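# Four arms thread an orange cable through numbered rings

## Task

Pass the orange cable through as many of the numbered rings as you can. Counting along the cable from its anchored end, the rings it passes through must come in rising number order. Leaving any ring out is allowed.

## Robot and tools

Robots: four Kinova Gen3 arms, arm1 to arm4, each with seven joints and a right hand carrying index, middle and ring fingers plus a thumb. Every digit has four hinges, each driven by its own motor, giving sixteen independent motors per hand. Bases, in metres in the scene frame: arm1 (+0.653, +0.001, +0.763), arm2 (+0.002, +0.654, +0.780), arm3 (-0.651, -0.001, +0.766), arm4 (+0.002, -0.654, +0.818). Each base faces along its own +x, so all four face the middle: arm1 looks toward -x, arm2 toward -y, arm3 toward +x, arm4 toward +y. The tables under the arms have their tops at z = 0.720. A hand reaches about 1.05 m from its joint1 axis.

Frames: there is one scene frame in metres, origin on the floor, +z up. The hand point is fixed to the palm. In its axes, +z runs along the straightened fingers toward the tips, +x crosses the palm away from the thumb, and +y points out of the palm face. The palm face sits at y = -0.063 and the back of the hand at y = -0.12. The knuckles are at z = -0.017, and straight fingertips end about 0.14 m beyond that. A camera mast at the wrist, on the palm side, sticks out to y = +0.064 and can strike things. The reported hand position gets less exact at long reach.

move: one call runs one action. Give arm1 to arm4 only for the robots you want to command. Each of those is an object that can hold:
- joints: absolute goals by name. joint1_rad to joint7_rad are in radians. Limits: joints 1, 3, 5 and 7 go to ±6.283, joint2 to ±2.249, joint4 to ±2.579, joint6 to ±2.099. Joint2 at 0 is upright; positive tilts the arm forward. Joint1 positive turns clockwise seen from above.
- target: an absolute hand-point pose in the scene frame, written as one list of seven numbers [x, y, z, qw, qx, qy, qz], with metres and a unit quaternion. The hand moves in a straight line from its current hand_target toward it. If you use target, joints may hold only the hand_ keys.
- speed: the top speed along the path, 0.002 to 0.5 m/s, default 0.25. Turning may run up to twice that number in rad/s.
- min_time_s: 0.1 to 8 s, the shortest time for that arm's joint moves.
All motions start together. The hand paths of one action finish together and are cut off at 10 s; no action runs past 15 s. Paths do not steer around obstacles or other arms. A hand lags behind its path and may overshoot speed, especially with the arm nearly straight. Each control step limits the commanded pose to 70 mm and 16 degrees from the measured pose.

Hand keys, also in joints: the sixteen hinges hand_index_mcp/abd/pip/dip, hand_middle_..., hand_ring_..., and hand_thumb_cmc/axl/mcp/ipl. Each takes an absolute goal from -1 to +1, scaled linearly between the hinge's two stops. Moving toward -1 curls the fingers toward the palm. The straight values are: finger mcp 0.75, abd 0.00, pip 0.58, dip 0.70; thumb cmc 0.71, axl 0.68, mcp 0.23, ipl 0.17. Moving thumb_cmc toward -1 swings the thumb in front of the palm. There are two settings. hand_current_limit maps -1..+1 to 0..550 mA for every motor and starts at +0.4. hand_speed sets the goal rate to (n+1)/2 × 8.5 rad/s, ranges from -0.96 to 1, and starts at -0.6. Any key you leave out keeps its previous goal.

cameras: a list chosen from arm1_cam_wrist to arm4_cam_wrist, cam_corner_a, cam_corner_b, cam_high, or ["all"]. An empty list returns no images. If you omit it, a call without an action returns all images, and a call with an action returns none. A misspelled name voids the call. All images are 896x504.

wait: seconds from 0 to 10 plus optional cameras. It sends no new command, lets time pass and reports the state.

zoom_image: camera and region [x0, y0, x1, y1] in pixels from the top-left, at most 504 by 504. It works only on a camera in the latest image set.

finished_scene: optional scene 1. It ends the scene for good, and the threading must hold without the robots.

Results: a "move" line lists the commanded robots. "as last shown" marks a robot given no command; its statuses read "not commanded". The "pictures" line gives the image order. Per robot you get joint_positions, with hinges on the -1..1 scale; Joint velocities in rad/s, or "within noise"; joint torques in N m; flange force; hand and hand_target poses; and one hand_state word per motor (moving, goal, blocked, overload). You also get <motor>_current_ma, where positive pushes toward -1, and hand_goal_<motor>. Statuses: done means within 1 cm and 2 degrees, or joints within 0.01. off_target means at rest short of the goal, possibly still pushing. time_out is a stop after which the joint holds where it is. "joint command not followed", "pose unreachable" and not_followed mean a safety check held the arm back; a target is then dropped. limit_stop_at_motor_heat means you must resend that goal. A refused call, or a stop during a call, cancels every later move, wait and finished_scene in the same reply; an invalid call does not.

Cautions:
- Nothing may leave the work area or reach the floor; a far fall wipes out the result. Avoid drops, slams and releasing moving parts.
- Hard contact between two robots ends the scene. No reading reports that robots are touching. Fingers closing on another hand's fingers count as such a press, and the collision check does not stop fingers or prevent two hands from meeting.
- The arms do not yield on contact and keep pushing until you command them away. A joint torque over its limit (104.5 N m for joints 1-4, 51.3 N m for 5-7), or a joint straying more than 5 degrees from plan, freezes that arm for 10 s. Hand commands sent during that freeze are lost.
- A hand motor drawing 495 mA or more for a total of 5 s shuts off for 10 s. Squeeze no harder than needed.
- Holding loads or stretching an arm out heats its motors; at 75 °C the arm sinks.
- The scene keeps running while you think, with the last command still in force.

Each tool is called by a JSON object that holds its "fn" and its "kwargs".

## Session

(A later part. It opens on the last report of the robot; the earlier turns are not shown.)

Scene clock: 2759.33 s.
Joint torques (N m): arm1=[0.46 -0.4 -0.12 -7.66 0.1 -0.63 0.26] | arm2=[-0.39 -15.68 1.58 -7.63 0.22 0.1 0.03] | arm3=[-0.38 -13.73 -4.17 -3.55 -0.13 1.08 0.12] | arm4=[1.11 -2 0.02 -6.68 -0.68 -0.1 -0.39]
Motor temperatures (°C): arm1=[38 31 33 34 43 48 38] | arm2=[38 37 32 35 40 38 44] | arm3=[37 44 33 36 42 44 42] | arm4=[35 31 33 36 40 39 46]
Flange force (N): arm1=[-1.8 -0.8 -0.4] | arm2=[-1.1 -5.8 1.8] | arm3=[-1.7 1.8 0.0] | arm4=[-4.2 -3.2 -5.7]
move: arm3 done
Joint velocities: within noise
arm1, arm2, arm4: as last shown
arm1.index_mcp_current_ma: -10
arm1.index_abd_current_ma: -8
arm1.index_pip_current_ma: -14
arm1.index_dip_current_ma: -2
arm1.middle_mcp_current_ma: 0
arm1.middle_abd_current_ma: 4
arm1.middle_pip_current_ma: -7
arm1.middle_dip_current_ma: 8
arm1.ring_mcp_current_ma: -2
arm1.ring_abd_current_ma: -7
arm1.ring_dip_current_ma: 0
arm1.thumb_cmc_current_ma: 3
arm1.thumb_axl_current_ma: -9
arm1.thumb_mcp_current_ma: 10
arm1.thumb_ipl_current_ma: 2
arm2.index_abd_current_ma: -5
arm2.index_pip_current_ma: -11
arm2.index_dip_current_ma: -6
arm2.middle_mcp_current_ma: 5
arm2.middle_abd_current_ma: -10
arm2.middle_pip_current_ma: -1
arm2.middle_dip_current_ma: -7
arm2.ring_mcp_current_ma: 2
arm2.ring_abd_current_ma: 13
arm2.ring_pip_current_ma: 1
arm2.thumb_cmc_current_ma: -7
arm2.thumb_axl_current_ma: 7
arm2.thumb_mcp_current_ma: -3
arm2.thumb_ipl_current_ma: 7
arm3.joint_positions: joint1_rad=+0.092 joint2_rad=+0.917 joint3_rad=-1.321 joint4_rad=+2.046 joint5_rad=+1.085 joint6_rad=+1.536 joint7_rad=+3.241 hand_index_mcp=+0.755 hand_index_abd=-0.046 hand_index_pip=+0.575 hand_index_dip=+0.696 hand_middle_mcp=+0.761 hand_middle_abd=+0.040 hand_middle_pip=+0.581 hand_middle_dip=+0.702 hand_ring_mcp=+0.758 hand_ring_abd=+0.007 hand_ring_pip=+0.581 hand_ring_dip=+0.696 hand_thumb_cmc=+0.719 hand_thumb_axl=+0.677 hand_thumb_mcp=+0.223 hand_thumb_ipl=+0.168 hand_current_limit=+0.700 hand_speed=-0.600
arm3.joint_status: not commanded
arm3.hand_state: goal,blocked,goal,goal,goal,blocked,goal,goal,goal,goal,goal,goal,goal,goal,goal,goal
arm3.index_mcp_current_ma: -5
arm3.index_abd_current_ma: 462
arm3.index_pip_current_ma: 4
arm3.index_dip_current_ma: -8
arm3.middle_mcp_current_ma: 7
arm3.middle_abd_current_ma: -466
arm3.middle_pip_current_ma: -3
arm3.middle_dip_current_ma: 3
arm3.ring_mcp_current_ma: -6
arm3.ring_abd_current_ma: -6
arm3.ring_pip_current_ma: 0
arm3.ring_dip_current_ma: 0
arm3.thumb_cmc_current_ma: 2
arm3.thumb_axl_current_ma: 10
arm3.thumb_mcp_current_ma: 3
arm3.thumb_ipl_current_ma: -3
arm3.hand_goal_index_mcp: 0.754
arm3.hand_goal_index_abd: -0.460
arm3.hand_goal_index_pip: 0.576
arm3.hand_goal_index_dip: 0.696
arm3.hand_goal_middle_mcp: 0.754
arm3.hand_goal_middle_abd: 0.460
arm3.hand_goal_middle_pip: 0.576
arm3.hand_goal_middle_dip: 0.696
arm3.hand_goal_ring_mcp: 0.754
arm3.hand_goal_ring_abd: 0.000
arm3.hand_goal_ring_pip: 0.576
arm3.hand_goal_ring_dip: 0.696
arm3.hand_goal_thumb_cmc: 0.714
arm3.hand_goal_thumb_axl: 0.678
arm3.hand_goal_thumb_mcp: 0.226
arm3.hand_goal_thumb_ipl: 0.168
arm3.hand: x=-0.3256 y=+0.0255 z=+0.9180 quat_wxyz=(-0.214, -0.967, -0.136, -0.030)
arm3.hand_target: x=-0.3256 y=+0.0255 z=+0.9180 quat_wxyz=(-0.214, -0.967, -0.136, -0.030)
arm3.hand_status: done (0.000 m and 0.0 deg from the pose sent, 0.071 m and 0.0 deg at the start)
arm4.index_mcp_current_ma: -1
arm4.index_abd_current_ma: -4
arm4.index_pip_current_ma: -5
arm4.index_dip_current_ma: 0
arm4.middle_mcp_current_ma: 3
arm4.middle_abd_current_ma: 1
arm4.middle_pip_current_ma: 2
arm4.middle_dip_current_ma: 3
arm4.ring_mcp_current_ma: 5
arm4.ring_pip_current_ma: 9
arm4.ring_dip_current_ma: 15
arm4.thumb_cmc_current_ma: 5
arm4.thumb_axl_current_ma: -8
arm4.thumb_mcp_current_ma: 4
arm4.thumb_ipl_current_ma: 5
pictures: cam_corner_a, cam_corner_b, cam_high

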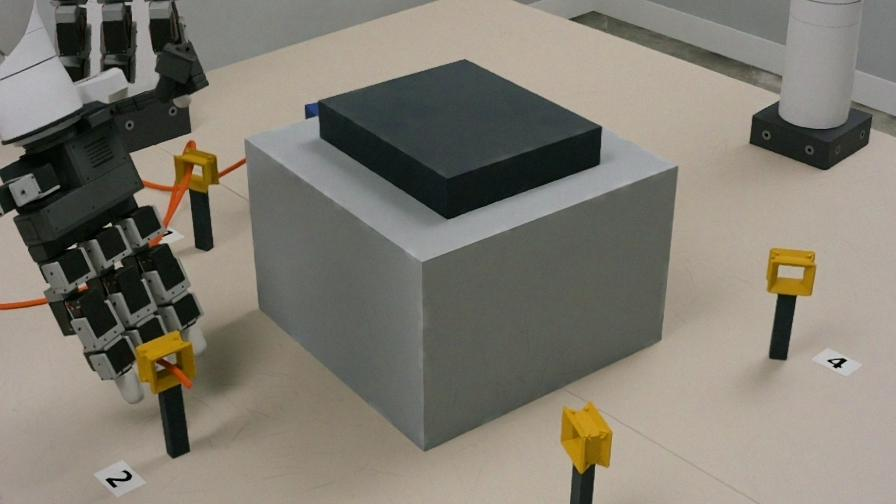

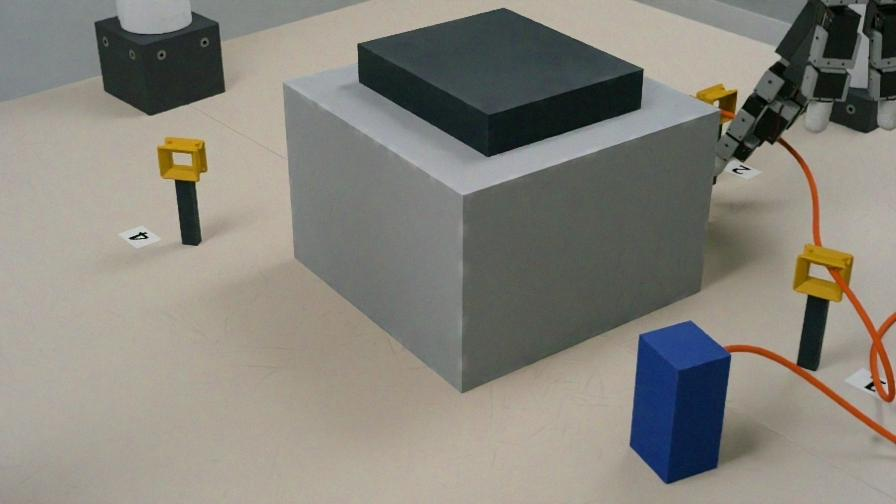

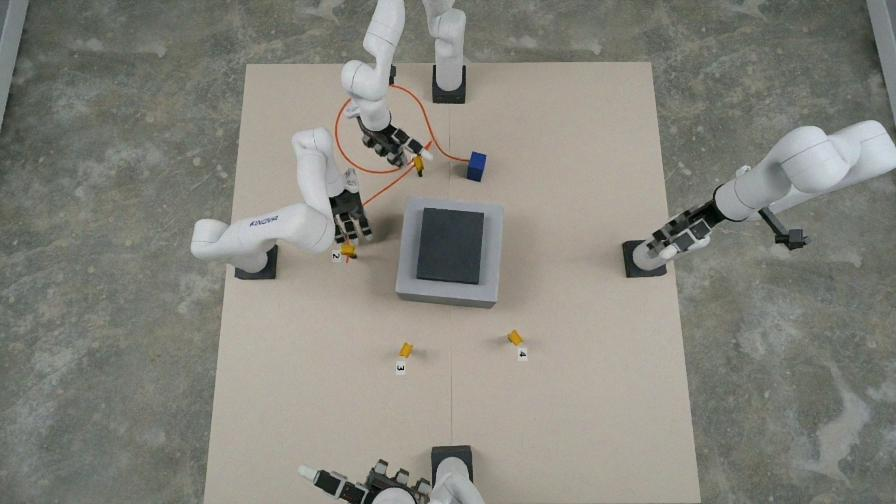

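{"fn": "move", "kwargs": {"arm2": {"target": [-0.122, 0.3025, 0.965, 0, -0.4147, -0.91, 0], "speed": 0.15}, "cameras": ["cam_high","cam_corner_a","cam_corner_b","arm2_cam_wrist"]}}

{"fn": "zoom_image", "kwargs": {"camera": "cam_high", "region": [340, 120, 440, 220]}}

{"fn": "zoom_image", "kwargs": {"camera": "cam_corner_a", "region": [60, 100, 260, 300]}}

{"fn": "zoom_image", "kwargs": {"camera": "cam_corner_b", "region": [680, 90, 896, 306]}}

Scene clock: 2828.93 s.
Joint torques (N m): arm1=[0.39 -0.42 -0.14 -7.71 0.11 -0.64 0.26] | arm2=[-0.41 -17.51 1.92 -6.69 0.24 0.1 0.04] | arm3=[-0.25 -13.7 -4.2 -3.52 -0.13 1.07 0.08] | arm4=[1.11 -1.99 0.03 -6.68 -0.7 -0.11 -0.39]
Motor temperatures (°C): arm1=[38 31 33 34 43 48 38] | arm2=[38 37 32 35 40 38 44] | arm3=[37 44 34 36 42 44 42] | arm4=[35 31 33 36 40 39 46]
Flange force (N): arm1=[-1.7 -0.8 -0.2] | arm2=[-1.7 -5.3 3.3] | arm3=[-1.5 1.5 -0.1] | arm4=[-4.2 -3.2 -5.7]
move: arm2 done
Joint velocities: within noise
arm1, arm3, arm4: as last shown
arm1.index_mcp_current_ma: -7
arm1.index_abd_current_ma: -2
arm1.index_pip_current_ma: -4
arm1.index_dip_current_ma: 3
arm1.middle_mcp_current_ma: -8
arm1.middle_abd_current_ma: 12
arm1.middle_pip_current_ma: -9
arm1.middle_dip_current_ma: 7
arm1.ring_mcp_current_ma: -4
arm1.ring_abd_current_ma: 1
arm1.ring_pip_current_ma: 8
arm1.ring_dip_current_ma: -2
arm1.thumb_cmc_current_ma: 1
arm1.thumb_ipl_current_ma: 10
arm2.joint_positions: joint1_rad=+0.259 joint2_rad=+0.453 joint3_rad=+0.193 joint4_rad=+1.735 joint5_rad=-0.095 joint6_rad=+0.967 joint7_rad=-3.487 hand_index_mcp=+0.748 hand_index_abd=+0.097 hand_index_pip=+0.571 hand_index_dip=+0.691 hand_middle_mcp=+0.748 hand_middle_abd=-0.117 hand_middle_pip=+0.573 hand_middle_dip=+0.694 hand_ring_mcp=+0.748 hand_ring_abd=-0.145 hand_ring_pip=+0.571 hand_ring_dip=+0.694 hand_thumb_cmc=+0.716 hand_thumb_axl=+0.677 hand_thumb_mcp=+0.219 hand_thumb_ipl=+0.168 hand_current_limit=+0.700 hand_speed=-0.600
arm2.joint_status: not commanded
arm2.hand_state: goal,goal,goal,goal,goal,goal,goal,goal,goal,goal,goal,goal,goal,goal,goal,goal
arm2.index_mcp_current_ma: -14
arm2.index_abd_current_ma: -3
arm2.index_pip_current_ma: -11
arm2.index_dip_current_ma: -12
arm2.middle_mcp_current_ma: 7
arm2.middle_abd_current_ma: -8
arm2.middle_pip_current_ma: -6
arm2.middle_dip_current_ma: -2
arm2.ring_mcp_current_ma: 8
arm2.ring_abd_current_ma: 15
arm2.ring_pip_current_ma: 2
arm2.ring_dip_current_ma: -2
arm2.thumb_cmc_current_ma: -6
arm2.thumb_axl_current_ma: 7
arm2.thumb_mcp_current_ma: -3
arm2.thumb_ipl_current_ma: 1
arm2.hand_goal_index_mcp: 0.754
arm2.hand_goal_index_abd: 0.100
arm2.hand_goal_index_pip: 0.576
arm2.hand_goal_index_dip: 0.696
arm2.hand_goal_middle_mcp: 0.754
arm2.hand_goal_middle_abd: -0.120
arm2.hand_goal_middle_pip: 0.576
arm2.hand_goal_middle_dip: 0.696
arm2.hand_goal_ring_mcp: 0.754
arm2.hand_goal_ring_abd: -0.150
arm2.hand_goal_ring_pip: 0.576
arm2.hand_goal_ring_dip: 0.696
arm2.hand_goal_thumb_cmc: 0.714
arm2.hand_goal_thumb_axl: 0.678
arm2.hand_goal_thumb_mcp: 0.226
arm2.hand_goal_thumb_ipl: 0.168
arm2.hand: x=-0.1220 y=+0.3025 z=+0.9650 quat_wxyz=(+0.000, -0.415, -0.910, +0.000)
arm2.hand_target: x=-0.1220 y=+0.3025 z=+0.9650 quat_wxyz=(+0.000, -0.415, -0.910, +0.000)
arm2.hand_status: done (0.000 m and 0.0 deg from the pose sent, 0.093 m and 12.0 deg at the start)
arm3.index_mcp_current_ma: -16
arm3.index_pip_current_ma: 3
arm3.index_dip_current_ma: -5
arm3.middle_mcp_current_ma: 11
arm3.middle_abd_current_ma: -464
arm3.middle_pip_current_ma: 4
arm3.middle_dip_current_ma: 8
arm3.ring_mcp_current_ma: -5
arm3.ring_abd_current_ma: -10
arm3.ring_dip_current_ma: 1
arm3.thumb_cmc_current_ma: -9
arm3.thumb_axl_current_ma: 6
arm3.thumb_mcp_current_ma: 5
arm3.thumb_ipl_current_ma: 13
arm4.index_mcp_current_ma: -5
arm4.index_abd_current_ma: -10
arm4.index_pip_current_ma: 7
arm4.index_dip_current_ma: -7
arm4.middle_mcp_current_ma: 8
arm4.middle_abd_current_ma: 2
arm4.middle_pip_current_ma: 9
arm4.middle_dip_current_ma: -2
arm4.ring_mcp_current_ma: 4
arm4.ring_abd_current_ma: -1
arm4.ring_pip_current_ma: 7
arm4.ring_dip_current_ma: -1
arm4.thumb_axl_current_ma: -4
arm4.thumb_mcp_current_ma: 1
arm4.thumb_ipl_current_ma: 7
pictures: arm2_cam_wrist, cam_corner_a, cam_corner_b, cam_high

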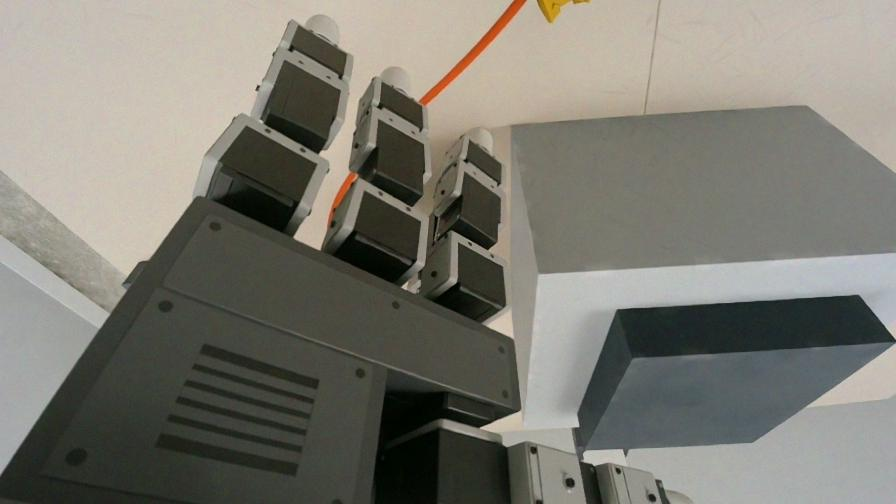

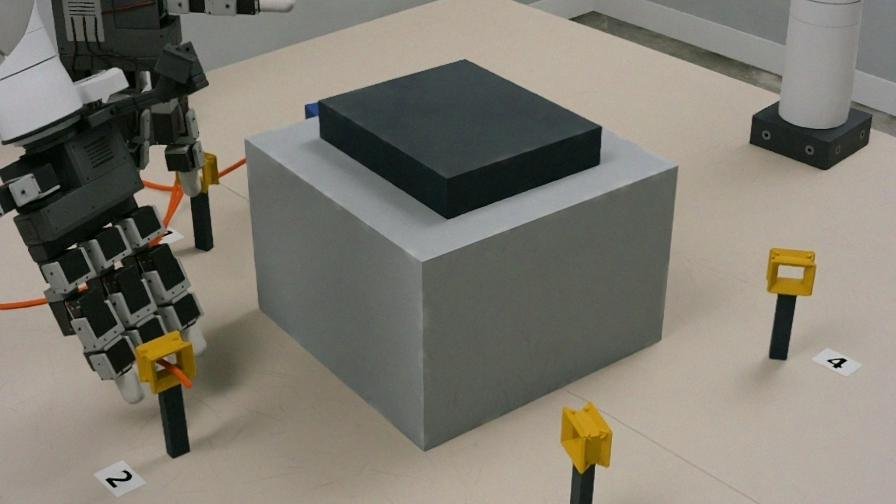

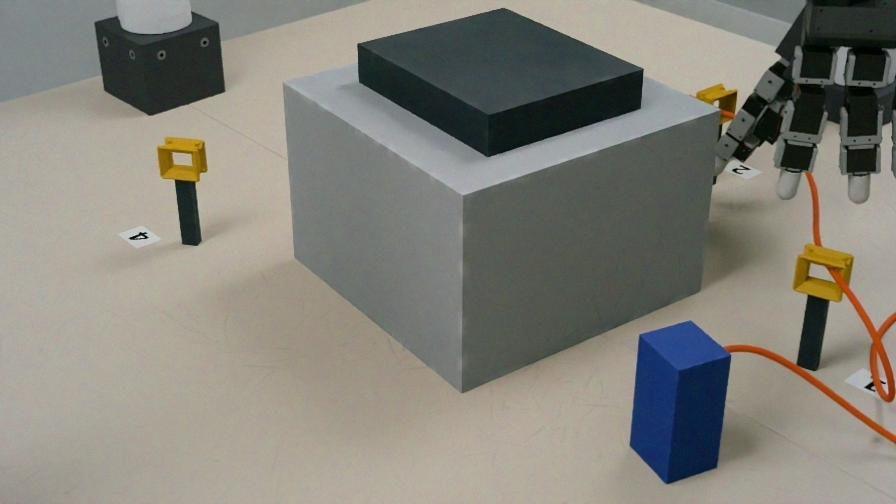

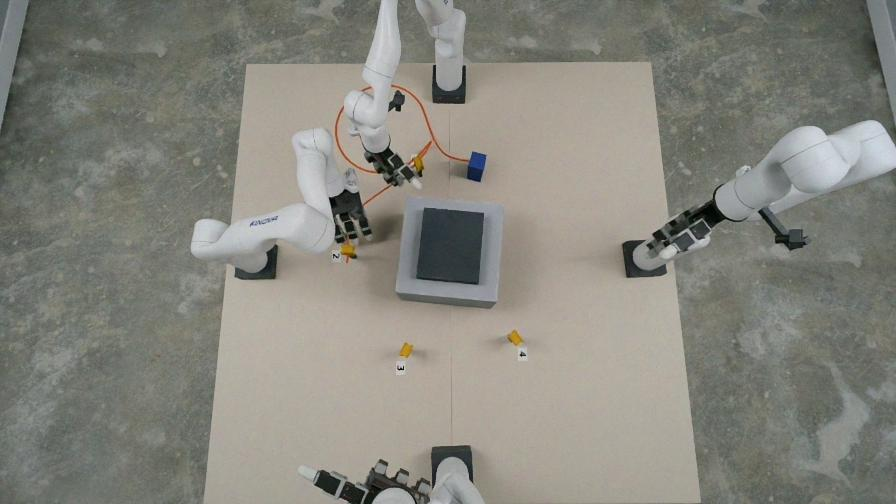

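Scaled by 5.040 from the camera's image (finer frame: 1280x720).

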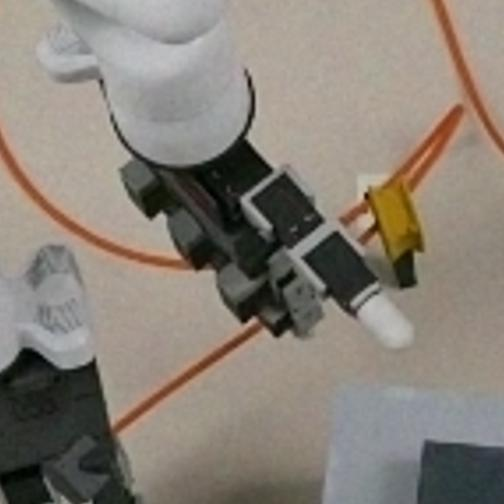

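Scaled by 2.520 from the camera's image (finer frame: 1280x720).

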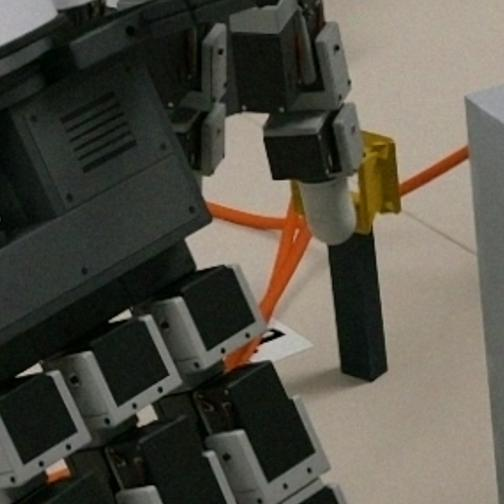

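Scaled by 2.333 from the camera's image (finer frame: 1280x720).

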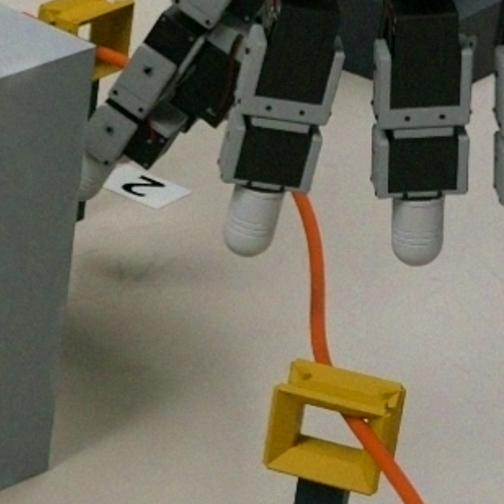

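{"fn": "move", "kwargs": {"arm2": {"target": [-0.122, 0.3025, 0.889, 0, -0.4147, -0.91, 0], "speed": 0.12}}}

{"fn": "move", "kwargs": {"arm2": {"joints": {"hand_index_abd": -0.46, "hand_middle_abd": 0.46, "hand_ring_abd": 0.0, "hand_current_limit": 0.7}}, "cameras": ["cam_high","cam_corner_a","cam_corner_b"]}}

{"fn": "zoom_image", "kwargs": {"camera": "cam_corner_a", "region": [60, 100, 260, 300]}}

{"fn": "zoom_image", "kwargs": {"camera": "cam_corner_b", "region": [680, 90, 896, 306]}}

{"fn": "zoom_image", "kwargs": {"camera": "cam_high", "region": [310, 150, 430, 270]}}

Scene clock: 2840.33 s.
Joint torques (N m): arm1=[0.36 -0.39 -0.09 -7.68 0.11 -0.64 0.24] | arm2=[-0.35 -18.43 1.96 -5.47 0.21 0.12 0.05] | arm3=[-0.31 -13.74 -4.2 -3.6 -0.16 1.07 0.13] | arm4=[1.14 -1.99 -0.01 -6.7 -0.7 -0.12 -0.39]
Motor temperatures (°C): arm1=[38 31 33 34 43 48 38] | arm2=[38 37 32 35 40 38 44] | arm3=[37 44 34 36 42 44 42] | arm4=[35 31 33 36 40 39 46]
Flange force (N): arm1=[-1.7 -0.6 -0.3] | arm2=[-1.3 -4.5 4.5] | arm3=[-1.8 1.6 0.2] | arm4=[-4.1 -3.3 -5.7]
move: arm2 done
Joint velocities: within noise
arm1, arm3, arm4: as last shown
arm1.index_abd_current_ma: 0
arm1.index_pip_current_ma: -10
arm1.index_dip_current_ma: -2
arm1.middle_mcp_current_ma: 2
arm1.middle_dip_current_ma: 10
arm1.ring_mcp_current_ma: -6
arm1.ring_abd_current_ma: -3
arm1.ring_pip_current_ma: 11
arm1.ring_dip_current_ma: 3
arm1.thumb_axl_current_ma: -12
arm1.thumb_mcp_current_ma: 6
arm1.thumb_ipl_current_ma: 0
arm2.joint_positions: joint1_rad=+0.280 joint2_rad=+0.575 joint3_rad=+0.169 joint4_rad=+1.830 joint5_rad=-0.126 joint6_rad=+0.751 joint7_rad=-3.461 hand_index_mcp=+0.748 hand_index_abd=+0.097 hand_index_pip=+0.571 hand_index_dip=+0.691 hand_middle_mcp=+0.748 hand_middle_abd=-0.117 hand_middle_pip=+0.573 hand_middle_dip=+0.694 hand_ring_mcp=+0.748 hand_ring_abd=-0.145 hand_ring_pip=+0.571 hand_ring_dip=+0.694 hand_thumb_cmc=+0.716 hand_thumb_axl=+0.677 hand_thumb_mcp=+0.219 hand_thumb_ipl=+0.168 hand_current_limit=+0.700 hand_speed=-0.600
arm2.joint_status: not commanded
arm2.hand_state: goal,goal,goal,goal,goal,goal,goal,goal,goal,goal,goal,goal,goal,goal,goal,goal
arm2.index_mcp_current_ma: -8
arm2.index_abd_current_ma: -8
arm2.index_pip_current_ma: -11
arm2.index_dip_current_ma: -12
arm2.middle_mcp_current_ma: 1
arm2.middle_abd_current_ma: -7
arm2.middle_pip_current_ma: -3
arm2.middle_dip_current_ma: -7
arm2.ring_mcp_current_ma: 5
arm2.ring_abd_current_ma: 10
arm2.ring_pip_current_ma: 4
arm2.ring_dip_current_ma: -10
arm2.thumb_cmc_current_ma: -7
arm2.thumb_axl_current_ma: 8
arm2.thumb_mcp_current_ma: -5
arm2.thumb_ipl_current_ma: 3
arm2.hand_goal_index_mcp: 0.754
arm2.hand_goal_index_abd: 0.100
arm2.hand_goal_index_pip: 0.576
arm2.hand_goal_index_dip: 0.696
arm2.hand_goal_middle_mcp: 0.754
arm2.hand_goal_middle_abd: -0.120
arm2.hand_goal_middle_pip: 0.576
arm2.hand_goal_middle_dip: 0.696
arm2.hand_goal_ring_mcp: 0.754
arm2.hand_goal_ring_abd: -0.150
arm2.hand_goal_ring_pip: 0.576
arm2.hand_goal_ring_dip: 0.696
arm2.hand_goal_thumb_cmc: 0.714
arm2.hand_goal_thumb_axl: 0.678
arm2.hand_goal_thumb_mcp: 0.226
arm2.hand_goal_thumb_ipl: 0.168
arm2.hand: x=-0.1220 y=+0.3025 z=+0.8890 quat_wxyz=(+0.000, -0.415, -0.910, +0.000)
arm2.hand_target: x=-0.1220 y=+0.3025 z=+0.8890 quat_wxyz=(+0.000, -0.415, -0.910, +0.000)
arm2.hand_status: done (0.000 m and 0.0 deg from the pose sent, 0.076 m and 0.0 deg at the start)
arm3.index_mcp_current_ma: -17
arm3.index_abd_current_ma: 460
arm3.index_pip_current_ma: -3
arm3.index_dip_current_ma: 5
arm3.middle_mcp_current_ma: 5
arm3.middle_pip_current_ma: 3
arm3.middle_dip_current_ma: -1
arm3.ring_mcp_current_ma: 0
arm3.ring_abd_current_ma: 1
arm3.ring_pip_current_ma: 7
arm3.ring_dip_current_ma: -7
arm3.thumb_cmc_current_ma: -1
arm3.thumb_axl_current_ma: 5
arm3.thumb_mcp_current_ma: -8
arm3.thumb_ipl_current_ma: 4
arm4.index_mcp_current_ma: -3
arm4.index_abd_current_ma: -4
arm4.index_pip_current_ma: 4
arm4.index_dip_current_ma: 1
arm4.middle_mcp_current_ma: 10
arm4.middle_abd_current_ma: 4
arm4.middle_pip_current_ma: 10
arm4.middle_dip_current_ma: 2
arm4.ring_mcp_current_ma: -5
arm4.ring_abd_current_ma: 6
arm4.ring_pip_current_ma: 1
arm4.ring_dip_current_ma: 9
arm4.thumb_cmc_current_ma: 6
arm4.thumb_axl_current_ma: -9
arm4.thumb_mcp_current_ma: 0
arm4.thumb_ipl_current_ma: -5
pictures: none

Scene clock: 2841.10 s.
Joint torques (N m): arm1=[0.43 -0.41 -0.13 -7.66 0.12 -0.63 0.25] | arm2=[-0.33 -18.42 2.05 -5.41 0.21 0.08 0.05] | arm3=[-0.31 -13.77 -4.23 -3.63 -0.14 1.03 0.15] | arm4=[1.14 -2.01 0.02 -6.67 -0.69 -0.1 -0.4]
Motor temperatures (°C): arm1=[38 31 33 34 43 48 38] | arm2=[38 37 32 35 40 38 44] | arm3=[37 44 34 36 42 44 42] | arm4=[35 31 33 36 40 39 46]
Flange force (N): arm1=[-1.8 -0.8 -0.4] | arm2=[-1.4 -4.7 4.4] | arm3=[-1.9 1.5 0.2] | arm4=[-4.2 -3.2 -5.8]
move: arm2 off_target
Joint velocities: within noise
arm1, arm3, arm4: as last shown
arm1.index_mcp_current_ma: -3
arm1.index_abd_current_ma: -2
arm1.index_pip_current_ma: -8
arm1.middle_mcp_current_ma: 3
arm1.middle_abd_current_ma: 7
arm1.middle_pip_current_ma: -8
arm1.middle_dip_current_ma: 6
arm1.ring_mcp_current_ma: -5
arm1.ring_abd_current_ma: -9
arm1.ring_pip_current_ma: 13
arm1.ring_dip_current_ma: 1
arm1.thumb_cmc_current_ma: 4
arm1.thumb_axl_current_ma: -10
arm1.thumb_mcp_current_ma: 11
arm1.thumb_ipl_current_ma: -1
arm2.joint_positions: joint1_rad=+0.280 joint2_rad=+0.575 joint3_rad=+0.169 joint4_rad=+1.830 joint5_rad=-0.126 joint6_rad=+0.751 joint7_rad=-3.461 hand_index_mcp=+0.748 hand_index_abd=-0.049 hand_index_pip=+0.571 hand_index_dip=+0.690 hand_middle_mcp=+0.748 hand_middle_abd=+0.039 hand_middle_pip=+0.583 hand_middle_dip=+0.694 hand_ring_mcp=+0.748 hand_ring_abd=+0.007 hand_ring_pip=+0.571 hand_ring_dip=+0.694 hand_thumb_cmc=+0.716 hand_thumb_axl=+0.677 hand_thumb_mcp=+0.219 hand_thumb_ipl=+0.168 hand_current_limit=+0.700 hand_speed=-0.600
arm2.joint_status: hand_index_abd off_target (ended at -0.049, target -0.460); hand_middle_abd off_target (ended at +0.039, target +0.460); the others done
arm2.hand_state: goal,blocked,goal,goal,goal,blocked,goal,goal,goal,goal,goal,goal,goal,goal,goal,goal
arm2.index_mcp_current_ma: -8
arm2.index_abd_current_ma: 463
arm2.index_pip_current_ma: -7
arm2.index_dip_current_ma: -10
arm2.middle_mcp_current_ma: 3
arm2.middle_abd_current_ma: -476
arm2.middle_pip_current_ma: 3
arm2.middle_dip_current_ma: -14
arm2.ring_mcp_current_ma: 2
arm2.ring_abd_current_ma: 9
arm2.ring_pip_current_ma: 0
arm2.ring_dip_current_ma: -9
arm2.thumb_cmc_current_ma: -5
arm2.thumb_axl_current_ma: 6
arm2.thumb_mcp_current_ma: -2
arm2.thumb_ipl_current_ma: 2
arm2.hand_goal_index_mcp: 0.754
arm2.hand_goal_index_abd: -0.460
arm2.hand_goal_index_pip: 0.576
arm2.hand_goal_index_dip: 0.696
arm2.hand_goal_middle_mcp: 0.754
arm2.hand_goal_middle_abd: 0.460
arm2.hand_goal_middle_pip: 0.576
arm2.hand_goal_middle_dip: 0.696
arm2.hand_goal_ring_mcp: 0.754
arm2.hand_goal_ring_abd: 0.000
arm2.hand_goal_ring_pip: 0.576
arm2.hand_goal_ring_dip: 0.696
arm2.hand_goal_thumb_cmc: 0.714
arm2.hand_goal_thumb_axl: 0.678
arm2.hand_goal_thumb_mcp: 0.226
arm2.hand_goal_thumb_ipl: 0.168
arm2.hand: x=-0.1220 y=+0.3025 z=+0.8890 quat_wxyz=(+0.000, -0.415, -0.910, +0.000)
arm2.hand_target: x=-0.1220 y=+0.3025 z=+0.8890 quat_wxyz=(+0.000, -0.415, -0.910, +0.000)
arm2.hand_status: not commanded
arm3.joint_positions: joint1_rad=+0.092 joint2_rad=+0.917 joint3_rad=-1.321 joint4_rad=+2.046 joint5_rad=+1.085 joint6_rad=+1.536 joint7_rad=+3.241 hand_index_mcp=+0.755 hand_index_abd=-0.046 hand_index_pip=+0.575 hand_index_dip=+0.696 hand_middle_mcp=+0.760 hand_middle_abd=+0.040 hand_middle_pip=+0.581 hand_middle_dip=+0.701 hand_ring_mcp=+0.758 hand_ring_abd=+0.007 hand_ring_pip=+0.581 hand_ring_dip=+0.696 hand_thumb_cmc=+0.719 hand_thumb_axl=+0.677 hand_thumb_mcp=+0.223 hand_thumb_ipl=+0.168 hand_current_limit=+0.700 hand_speed=-0.600
arm3.index_mcp_current_ma: -1
arm3.index_abd_current_ma: 462
arm3.index_pip_current_ma: 14
arm3.index_dip_current_ma: 2
arm3.middle_mcp_current_ma: 12
arm3.middle_abd_current_ma: -469
arm3.middle_pip_current_ma: -6
arm3.middle_dip_current_ma: 1
arm3.ring_mcp_current_ma: -4
arm3.ring_abd_current_ma: -1
arm3.ring_dip_current_ma: 2
arm3.thumb_cmc_current_ma: 2
arm3.thumb_axl_current_ma: 11
arm3.thumb_mcp_current_ma: 3
arm3.thumb_ipl_current_ma: 5
arm4.index_mcp_current_ma: -2
arm4.index_abd_current_ma: -7
arm4.index_pip_current_ma: -2
arm4.index_dip_current_ma: 4
arm4.middle_mcp_current_ma: 8
arm4.middle_abd_current_ma: 6
arm4.middle_pip_current_ma: 6
arm4.ring_mcp_current_ma: -3
arm4.ring_abd_current_ma: 0
arm4.ring_pip_current_ma: 5
arm4.ring_dip_current_ma: 8
arm4.thumb_cmc_current_ma: 7
arm4.thumb_axl_current_ma: -1
arm4.thumb_mcp_current_ma: -4
arm4.thumb_ipl_current_ma: 4
pictures: cam_corner_a, cam_corner_b, cam_high

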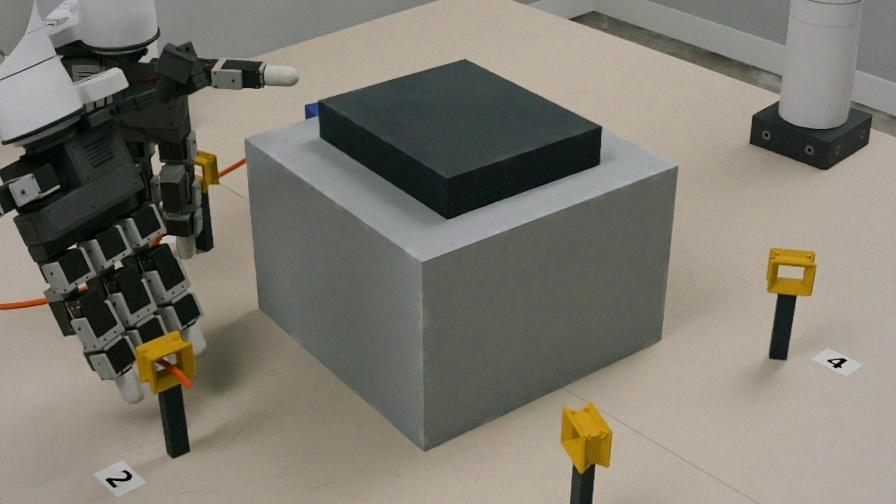

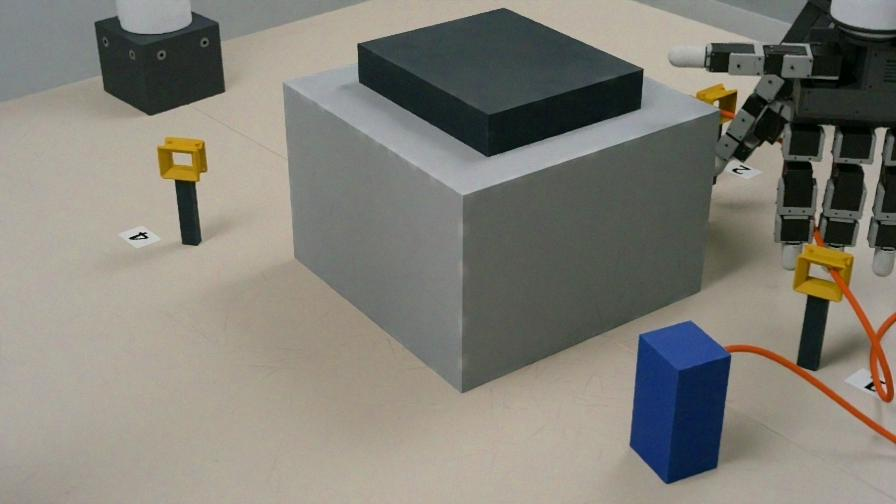

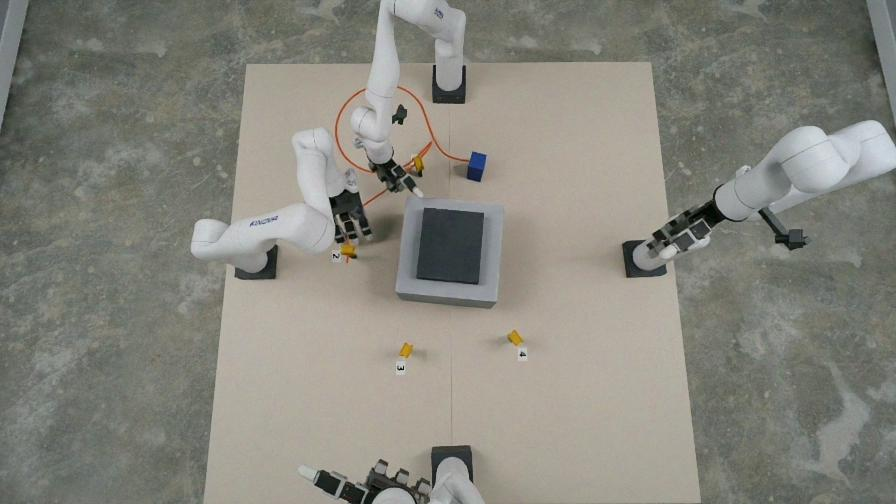

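Scaled by 2.520 from the camera's image (finer frame: 1280x720).

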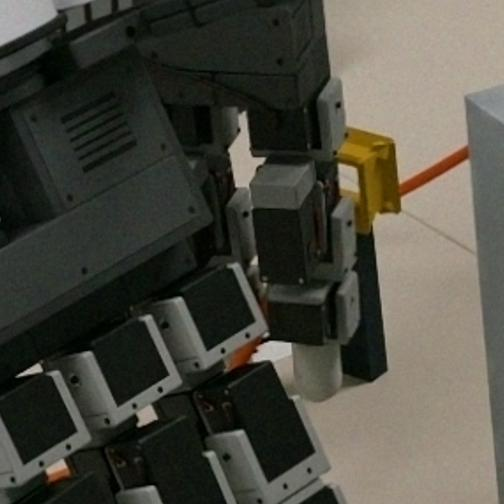

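Scaled by 2.333 from the camera's image (finer frame: 1280x720).

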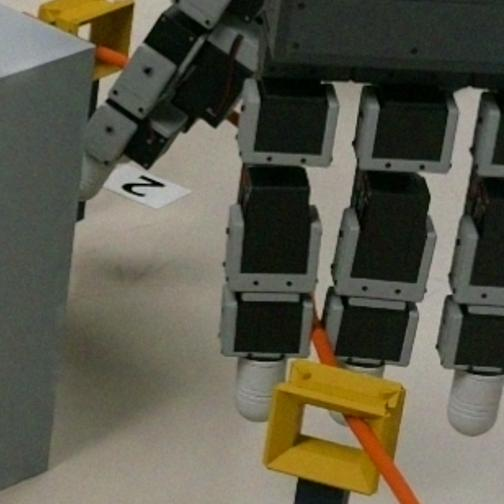

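Scaled by 4.200 from the camera's image (finer frame: 1280x720).

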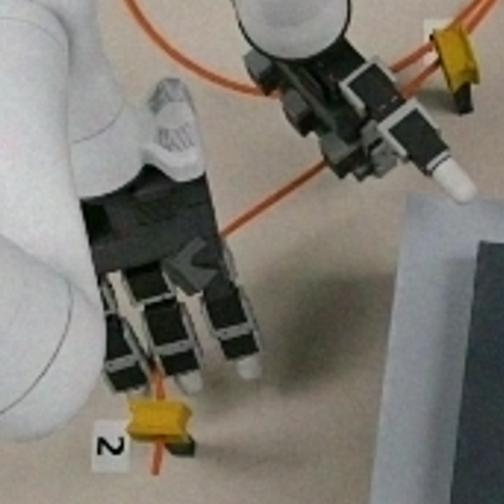

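{"fn": "move", "kwargs": {"arm3": {"joints": {"hand_index_abd": 0.1, "hand_middle_abd": -0.12, "hand_ring_abd": -0.15}}, "cameras": ["cam_high","cam_corner_a","cam_corner_b"]}}

{"fn": "zoom_image", "kwargs": {"camera": "cam_corner_a", "region": [60, 220, 220, 420]}}

{"fn": "zoom_image", "kwargs": {"camera": "cam_high", "region": [310, 150, 430, 270]}}

{"fn": "zoom_image", "kwargs": {"camera": "cam_corner_b", "region": [680, 60, 860, 240]}}

Scene clock: 2881.80 s.
Joint torques (N m): arm1=[0.42 -0.43 -0.15 -7.66 0.11 -0.62 0.25] | arm2=[-0.25 -18.48 2.07 -5.49 0.28 0.01 0.08] | arm3=[-0.36 -13.71 -4.15 -3.72 -0.1 1.06 0.08] | arm4=[1.12 -1.95 -0.01 -6.68 -0.7 -0.11 -0.4]
Motor temperatures (°C): arm1=[38 31 33 34 43 48 38] | arm2=[38 38 32 35 39 38 44] | arm3=[37 44 34 36 42 44 42] | arm4=[35 31 33 36 40 39 46]
Flange force (N): arm1=[-1.8 -0.8 -0.4] | arm2=[-1.6 -4.5 4.4] | arm3=[-2.1 2.1 0.1] | arm4=[-4.1 -3.3 -5.7]
move: arm3 done
Joint velocities: within noise
arm1, arm2, arm4: as last shown
arm1.index_mcp_current_ma: -12
arm1.index_abd_current_ma: -4
arm1.index_pip_current_ma: -6
arm1.index_dip_current_ma: -1
arm1.middle_mcp_current_ma: -2
arm1.middle_abd_current_ma: 10
arm1.middle_pip_current_ma: -2
arm1.middle_dip_current_ma: 3
arm1.ring_mcp_current_ma: 1
arm1.ring_abd_current_ma: -8
arm1.ring_dip_current_ma: 0
arm1.thumb_cmc_current_ma: 7
arm1.thumb_axl_current_ma: -11
arm1.thumb_mcp_current_ma: 7
arm1.thumb_ipl_current_ma: 10
arm2.joint_positions: joint1_rad=+0.280 joint2_rad=+0.575 joint3_rad=+0.169 joint4_rad=+1.830 joint5_rad=-0.126 joint6_rad=+0.751 joint7_rad=-3.461 hand_index_mcp=+0.747 hand_index_abd=-0.049 hand_index_pip=+0.571 hand_index_dip=+0.690 hand_middle_mcp=+0.748 hand_middle_abd=+0.039 hand_middle_pip=+0.582 hand_middle_dip=+0.691 hand_ring_mcp=+0.748 hand_ring_abd=+0.007 hand_ring_pip=+0.571 hand_ring_dip=+0.694 hand_thumb_cmc=+0.716 hand_thumb_axl=+0.677 hand_thumb_mcp=+0.219 hand_thumb_ipl=+0.168 hand_current_limit=+0.700 hand_speed=-0.600
arm2.index_mcp_current_ma: -12
arm2.index_abd_current_ma: 464
arm2.index_pip_current_ma: -4
arm2.index_dip_current_ma: -8
arm2.middle_mcp_current_ma: 1
arm2.middle_abd_current_ma: -480
arm2.middle_pip_current_ma: 2
arm2.middle_dip_current_ma: -7
arm2.ring_mcp_current_ma: 5
arm2.ring_abd_current_ma: 10
arm2.ring_dip_current_ma: -7
arm2.thumb_cmc_current_ma: -7
arm2.thumb_axl_current_ma: 12
arm2.thumb_mcp_current_ma: -3
arm2.thumb_ipl_current_ma: 5
arm3.joint_positions: joint1_rad=+0.092 joint2_rad=+0.917 joint3_rad=-1.321 joint4_rad=+2.046 joint5_rad=+1.085 joint6_rad=+1.536 joint7_rad=+3.241 hand_index_mcp=+0.762 hand_index_abd=+0.097 hand_index_pip=+0.583 hand_index_dip=+0.701 hand_middle_mcp=+0.760 hand_middle_abd=-0.125 hand_middle_pip=+0.581 hand_middle_dip=+0.700 hand_ring_mcp=+0.758 hand_ring_abd=-0.147 hand_ring_pip=+0.581 hand_ring_dip=+0.696 hand_thumb_cmc=+0.719 hand_thumb_axl=+0.677 hand_thumb_mcp=+0.223 hand_thumb_ipl=+0.168 hand_current_limit=+0.700 hand_speed=-0.600
arm3.joint_status: all done
arm3.hand_state: goal,goal,goal,goal,goal,goal,goal,goal,goal,goal,goal,goal,goal,goal,goal,goal
arm3.index_mcp_current_ma: -6
arm3.index_abd_current_ma: -18
arm3.index_pip_current_ma: 12
arm3.index_dip_current_ma: -9
arm3.middle_mcp_current_ma: 3
arm3.middle_abd_current_ma: -3
arm3.middle_pip_current_ma: -6
arm3.middle_dip_current_ma: 13
arm3.ring_mcp_current_ma: 7
arm3.ring_abd_current_ma: -2
arm3.ring_pip_current_ma: 3
arm3.ring_dip_current_ma: -6
arm3.thumb_cmc_current_ma: 4
arm3.thumb_axl_current_ma: 3
arm3.thumb_mcp_current_ma: 6
arm3.thumb_ipl_current_ma: -2
arm3.hand_goal_index_mcp: 0.754
arm3.hand_goal_index_abd: 0.100
arm3.hand_goal_index_pip: 0.576
arm3.hand_goal_index_dip: 0.696
arm3.hand_goal_middle_mcp: 0.754
arm3.hand_goal_middle_abd: -0.120
arm3.hand_goal_middle_pip: 0.576
arm3.hand_goal_middle_dip: 0.696
arm3.hand_goal_ring_mcp: 0.754
arm3.hand_goal_ring_abd: -0.150
arm3.hand_goal_ring_pip: 0.576
arm3.hand_goal_ring_dip: 0.696
arm3.hand_goal_thumb_cmc: 0.714
arm3.hand_goal_thumb_axl: 0.678
arm3.hand_goal_thumb_mcp: 0.226
arm3.hand_goal_thumb_ipl: 0.168
arm3.hand: x=-0.3256 y=+0.0255 z=+0.9180 quat_wxyz=(-0.214, -0.967, -0.136, -0.030)
arm3.hand_target: x=-0.3256 y=+0.0255 z=+0.9180 quat_wxyz=(-0.214, -0.967, -0.136, -0.030)
arm3.hand_status: not commanded
arm4.index_mcp_current_ma: -5
arm4.index_abd_current_ma: -9
arm4.index_pip_current_ma: -4
arm4.index_dip_current_ma: -1
arm4.middle_mcp_current_ma: 7
arm4.middle_abd_current_ma: 2
arm4.middle_pip_current_ma: 9
arm4.middle_dip_current_ma: 6
arm4.ring_mcp_current_ma: 0
arm4.ring_abd_current_ma: -4
arm4.ring_pip_current_ma: 7
arm4.ring_dip_current_ma: 7
arm4.thumb_cmc_current_ma: 6
arm4.thumb_axl_current_ma: -6
arm4.thumb_mcp_current_ma: -3
arm4.thumb_ipl_current_ma: 0
pictures: cam_corner_a, cam_corner_b, cam_high

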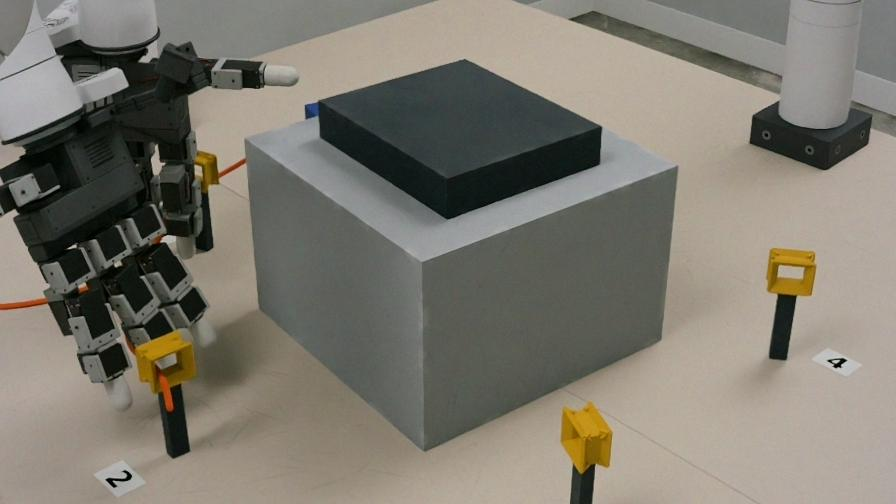

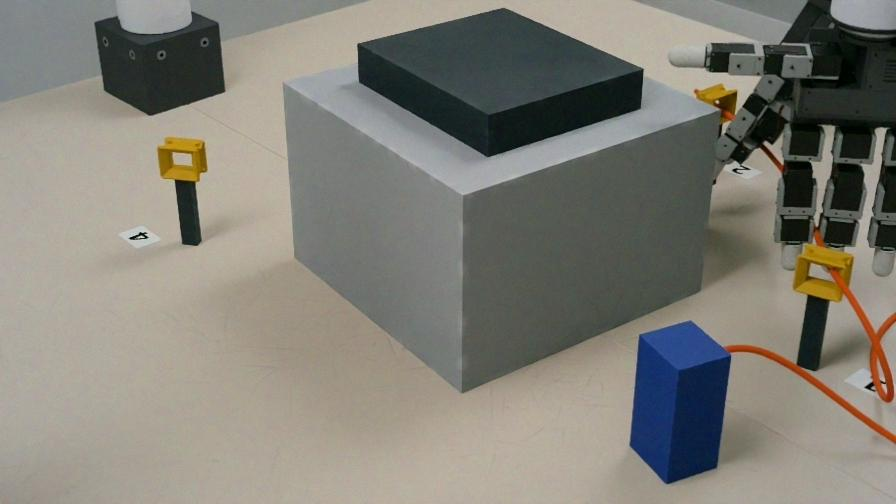

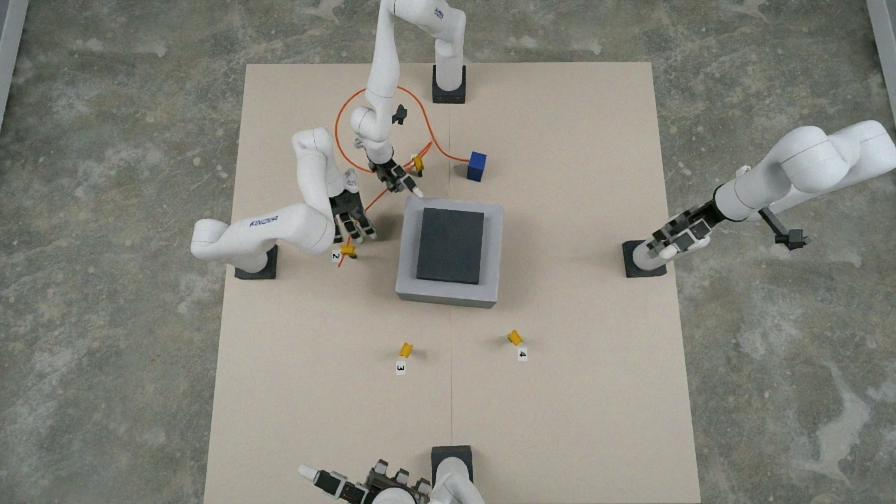

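Scaled by 2.520 from the camera's image (finer frame: 1280x720).

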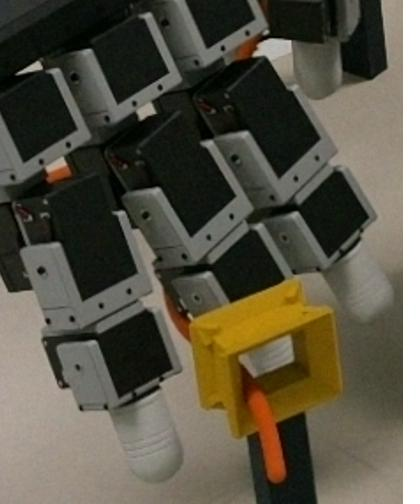

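Scaled by 4.200 from the camera's image (finer frame: 1280x720).

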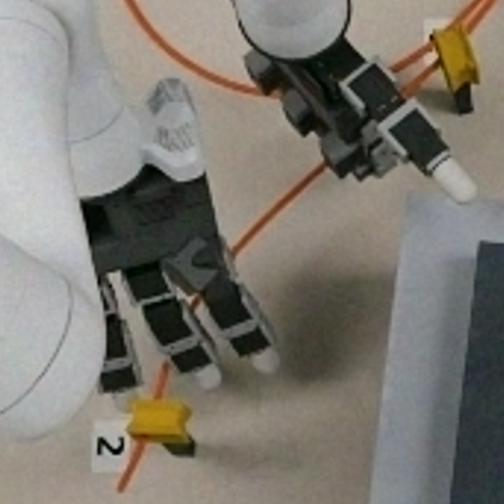

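Scaled by 2.800 from the camera's image (finer frame: 1280x720).

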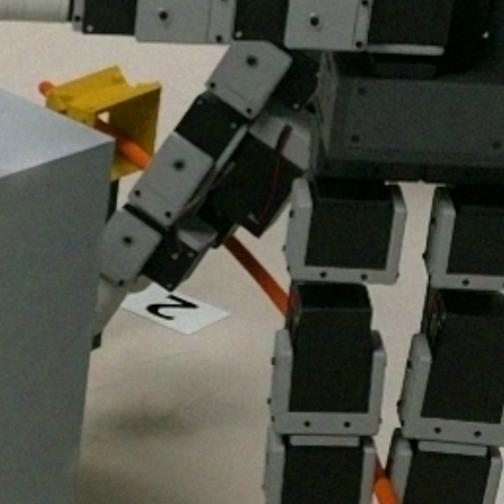

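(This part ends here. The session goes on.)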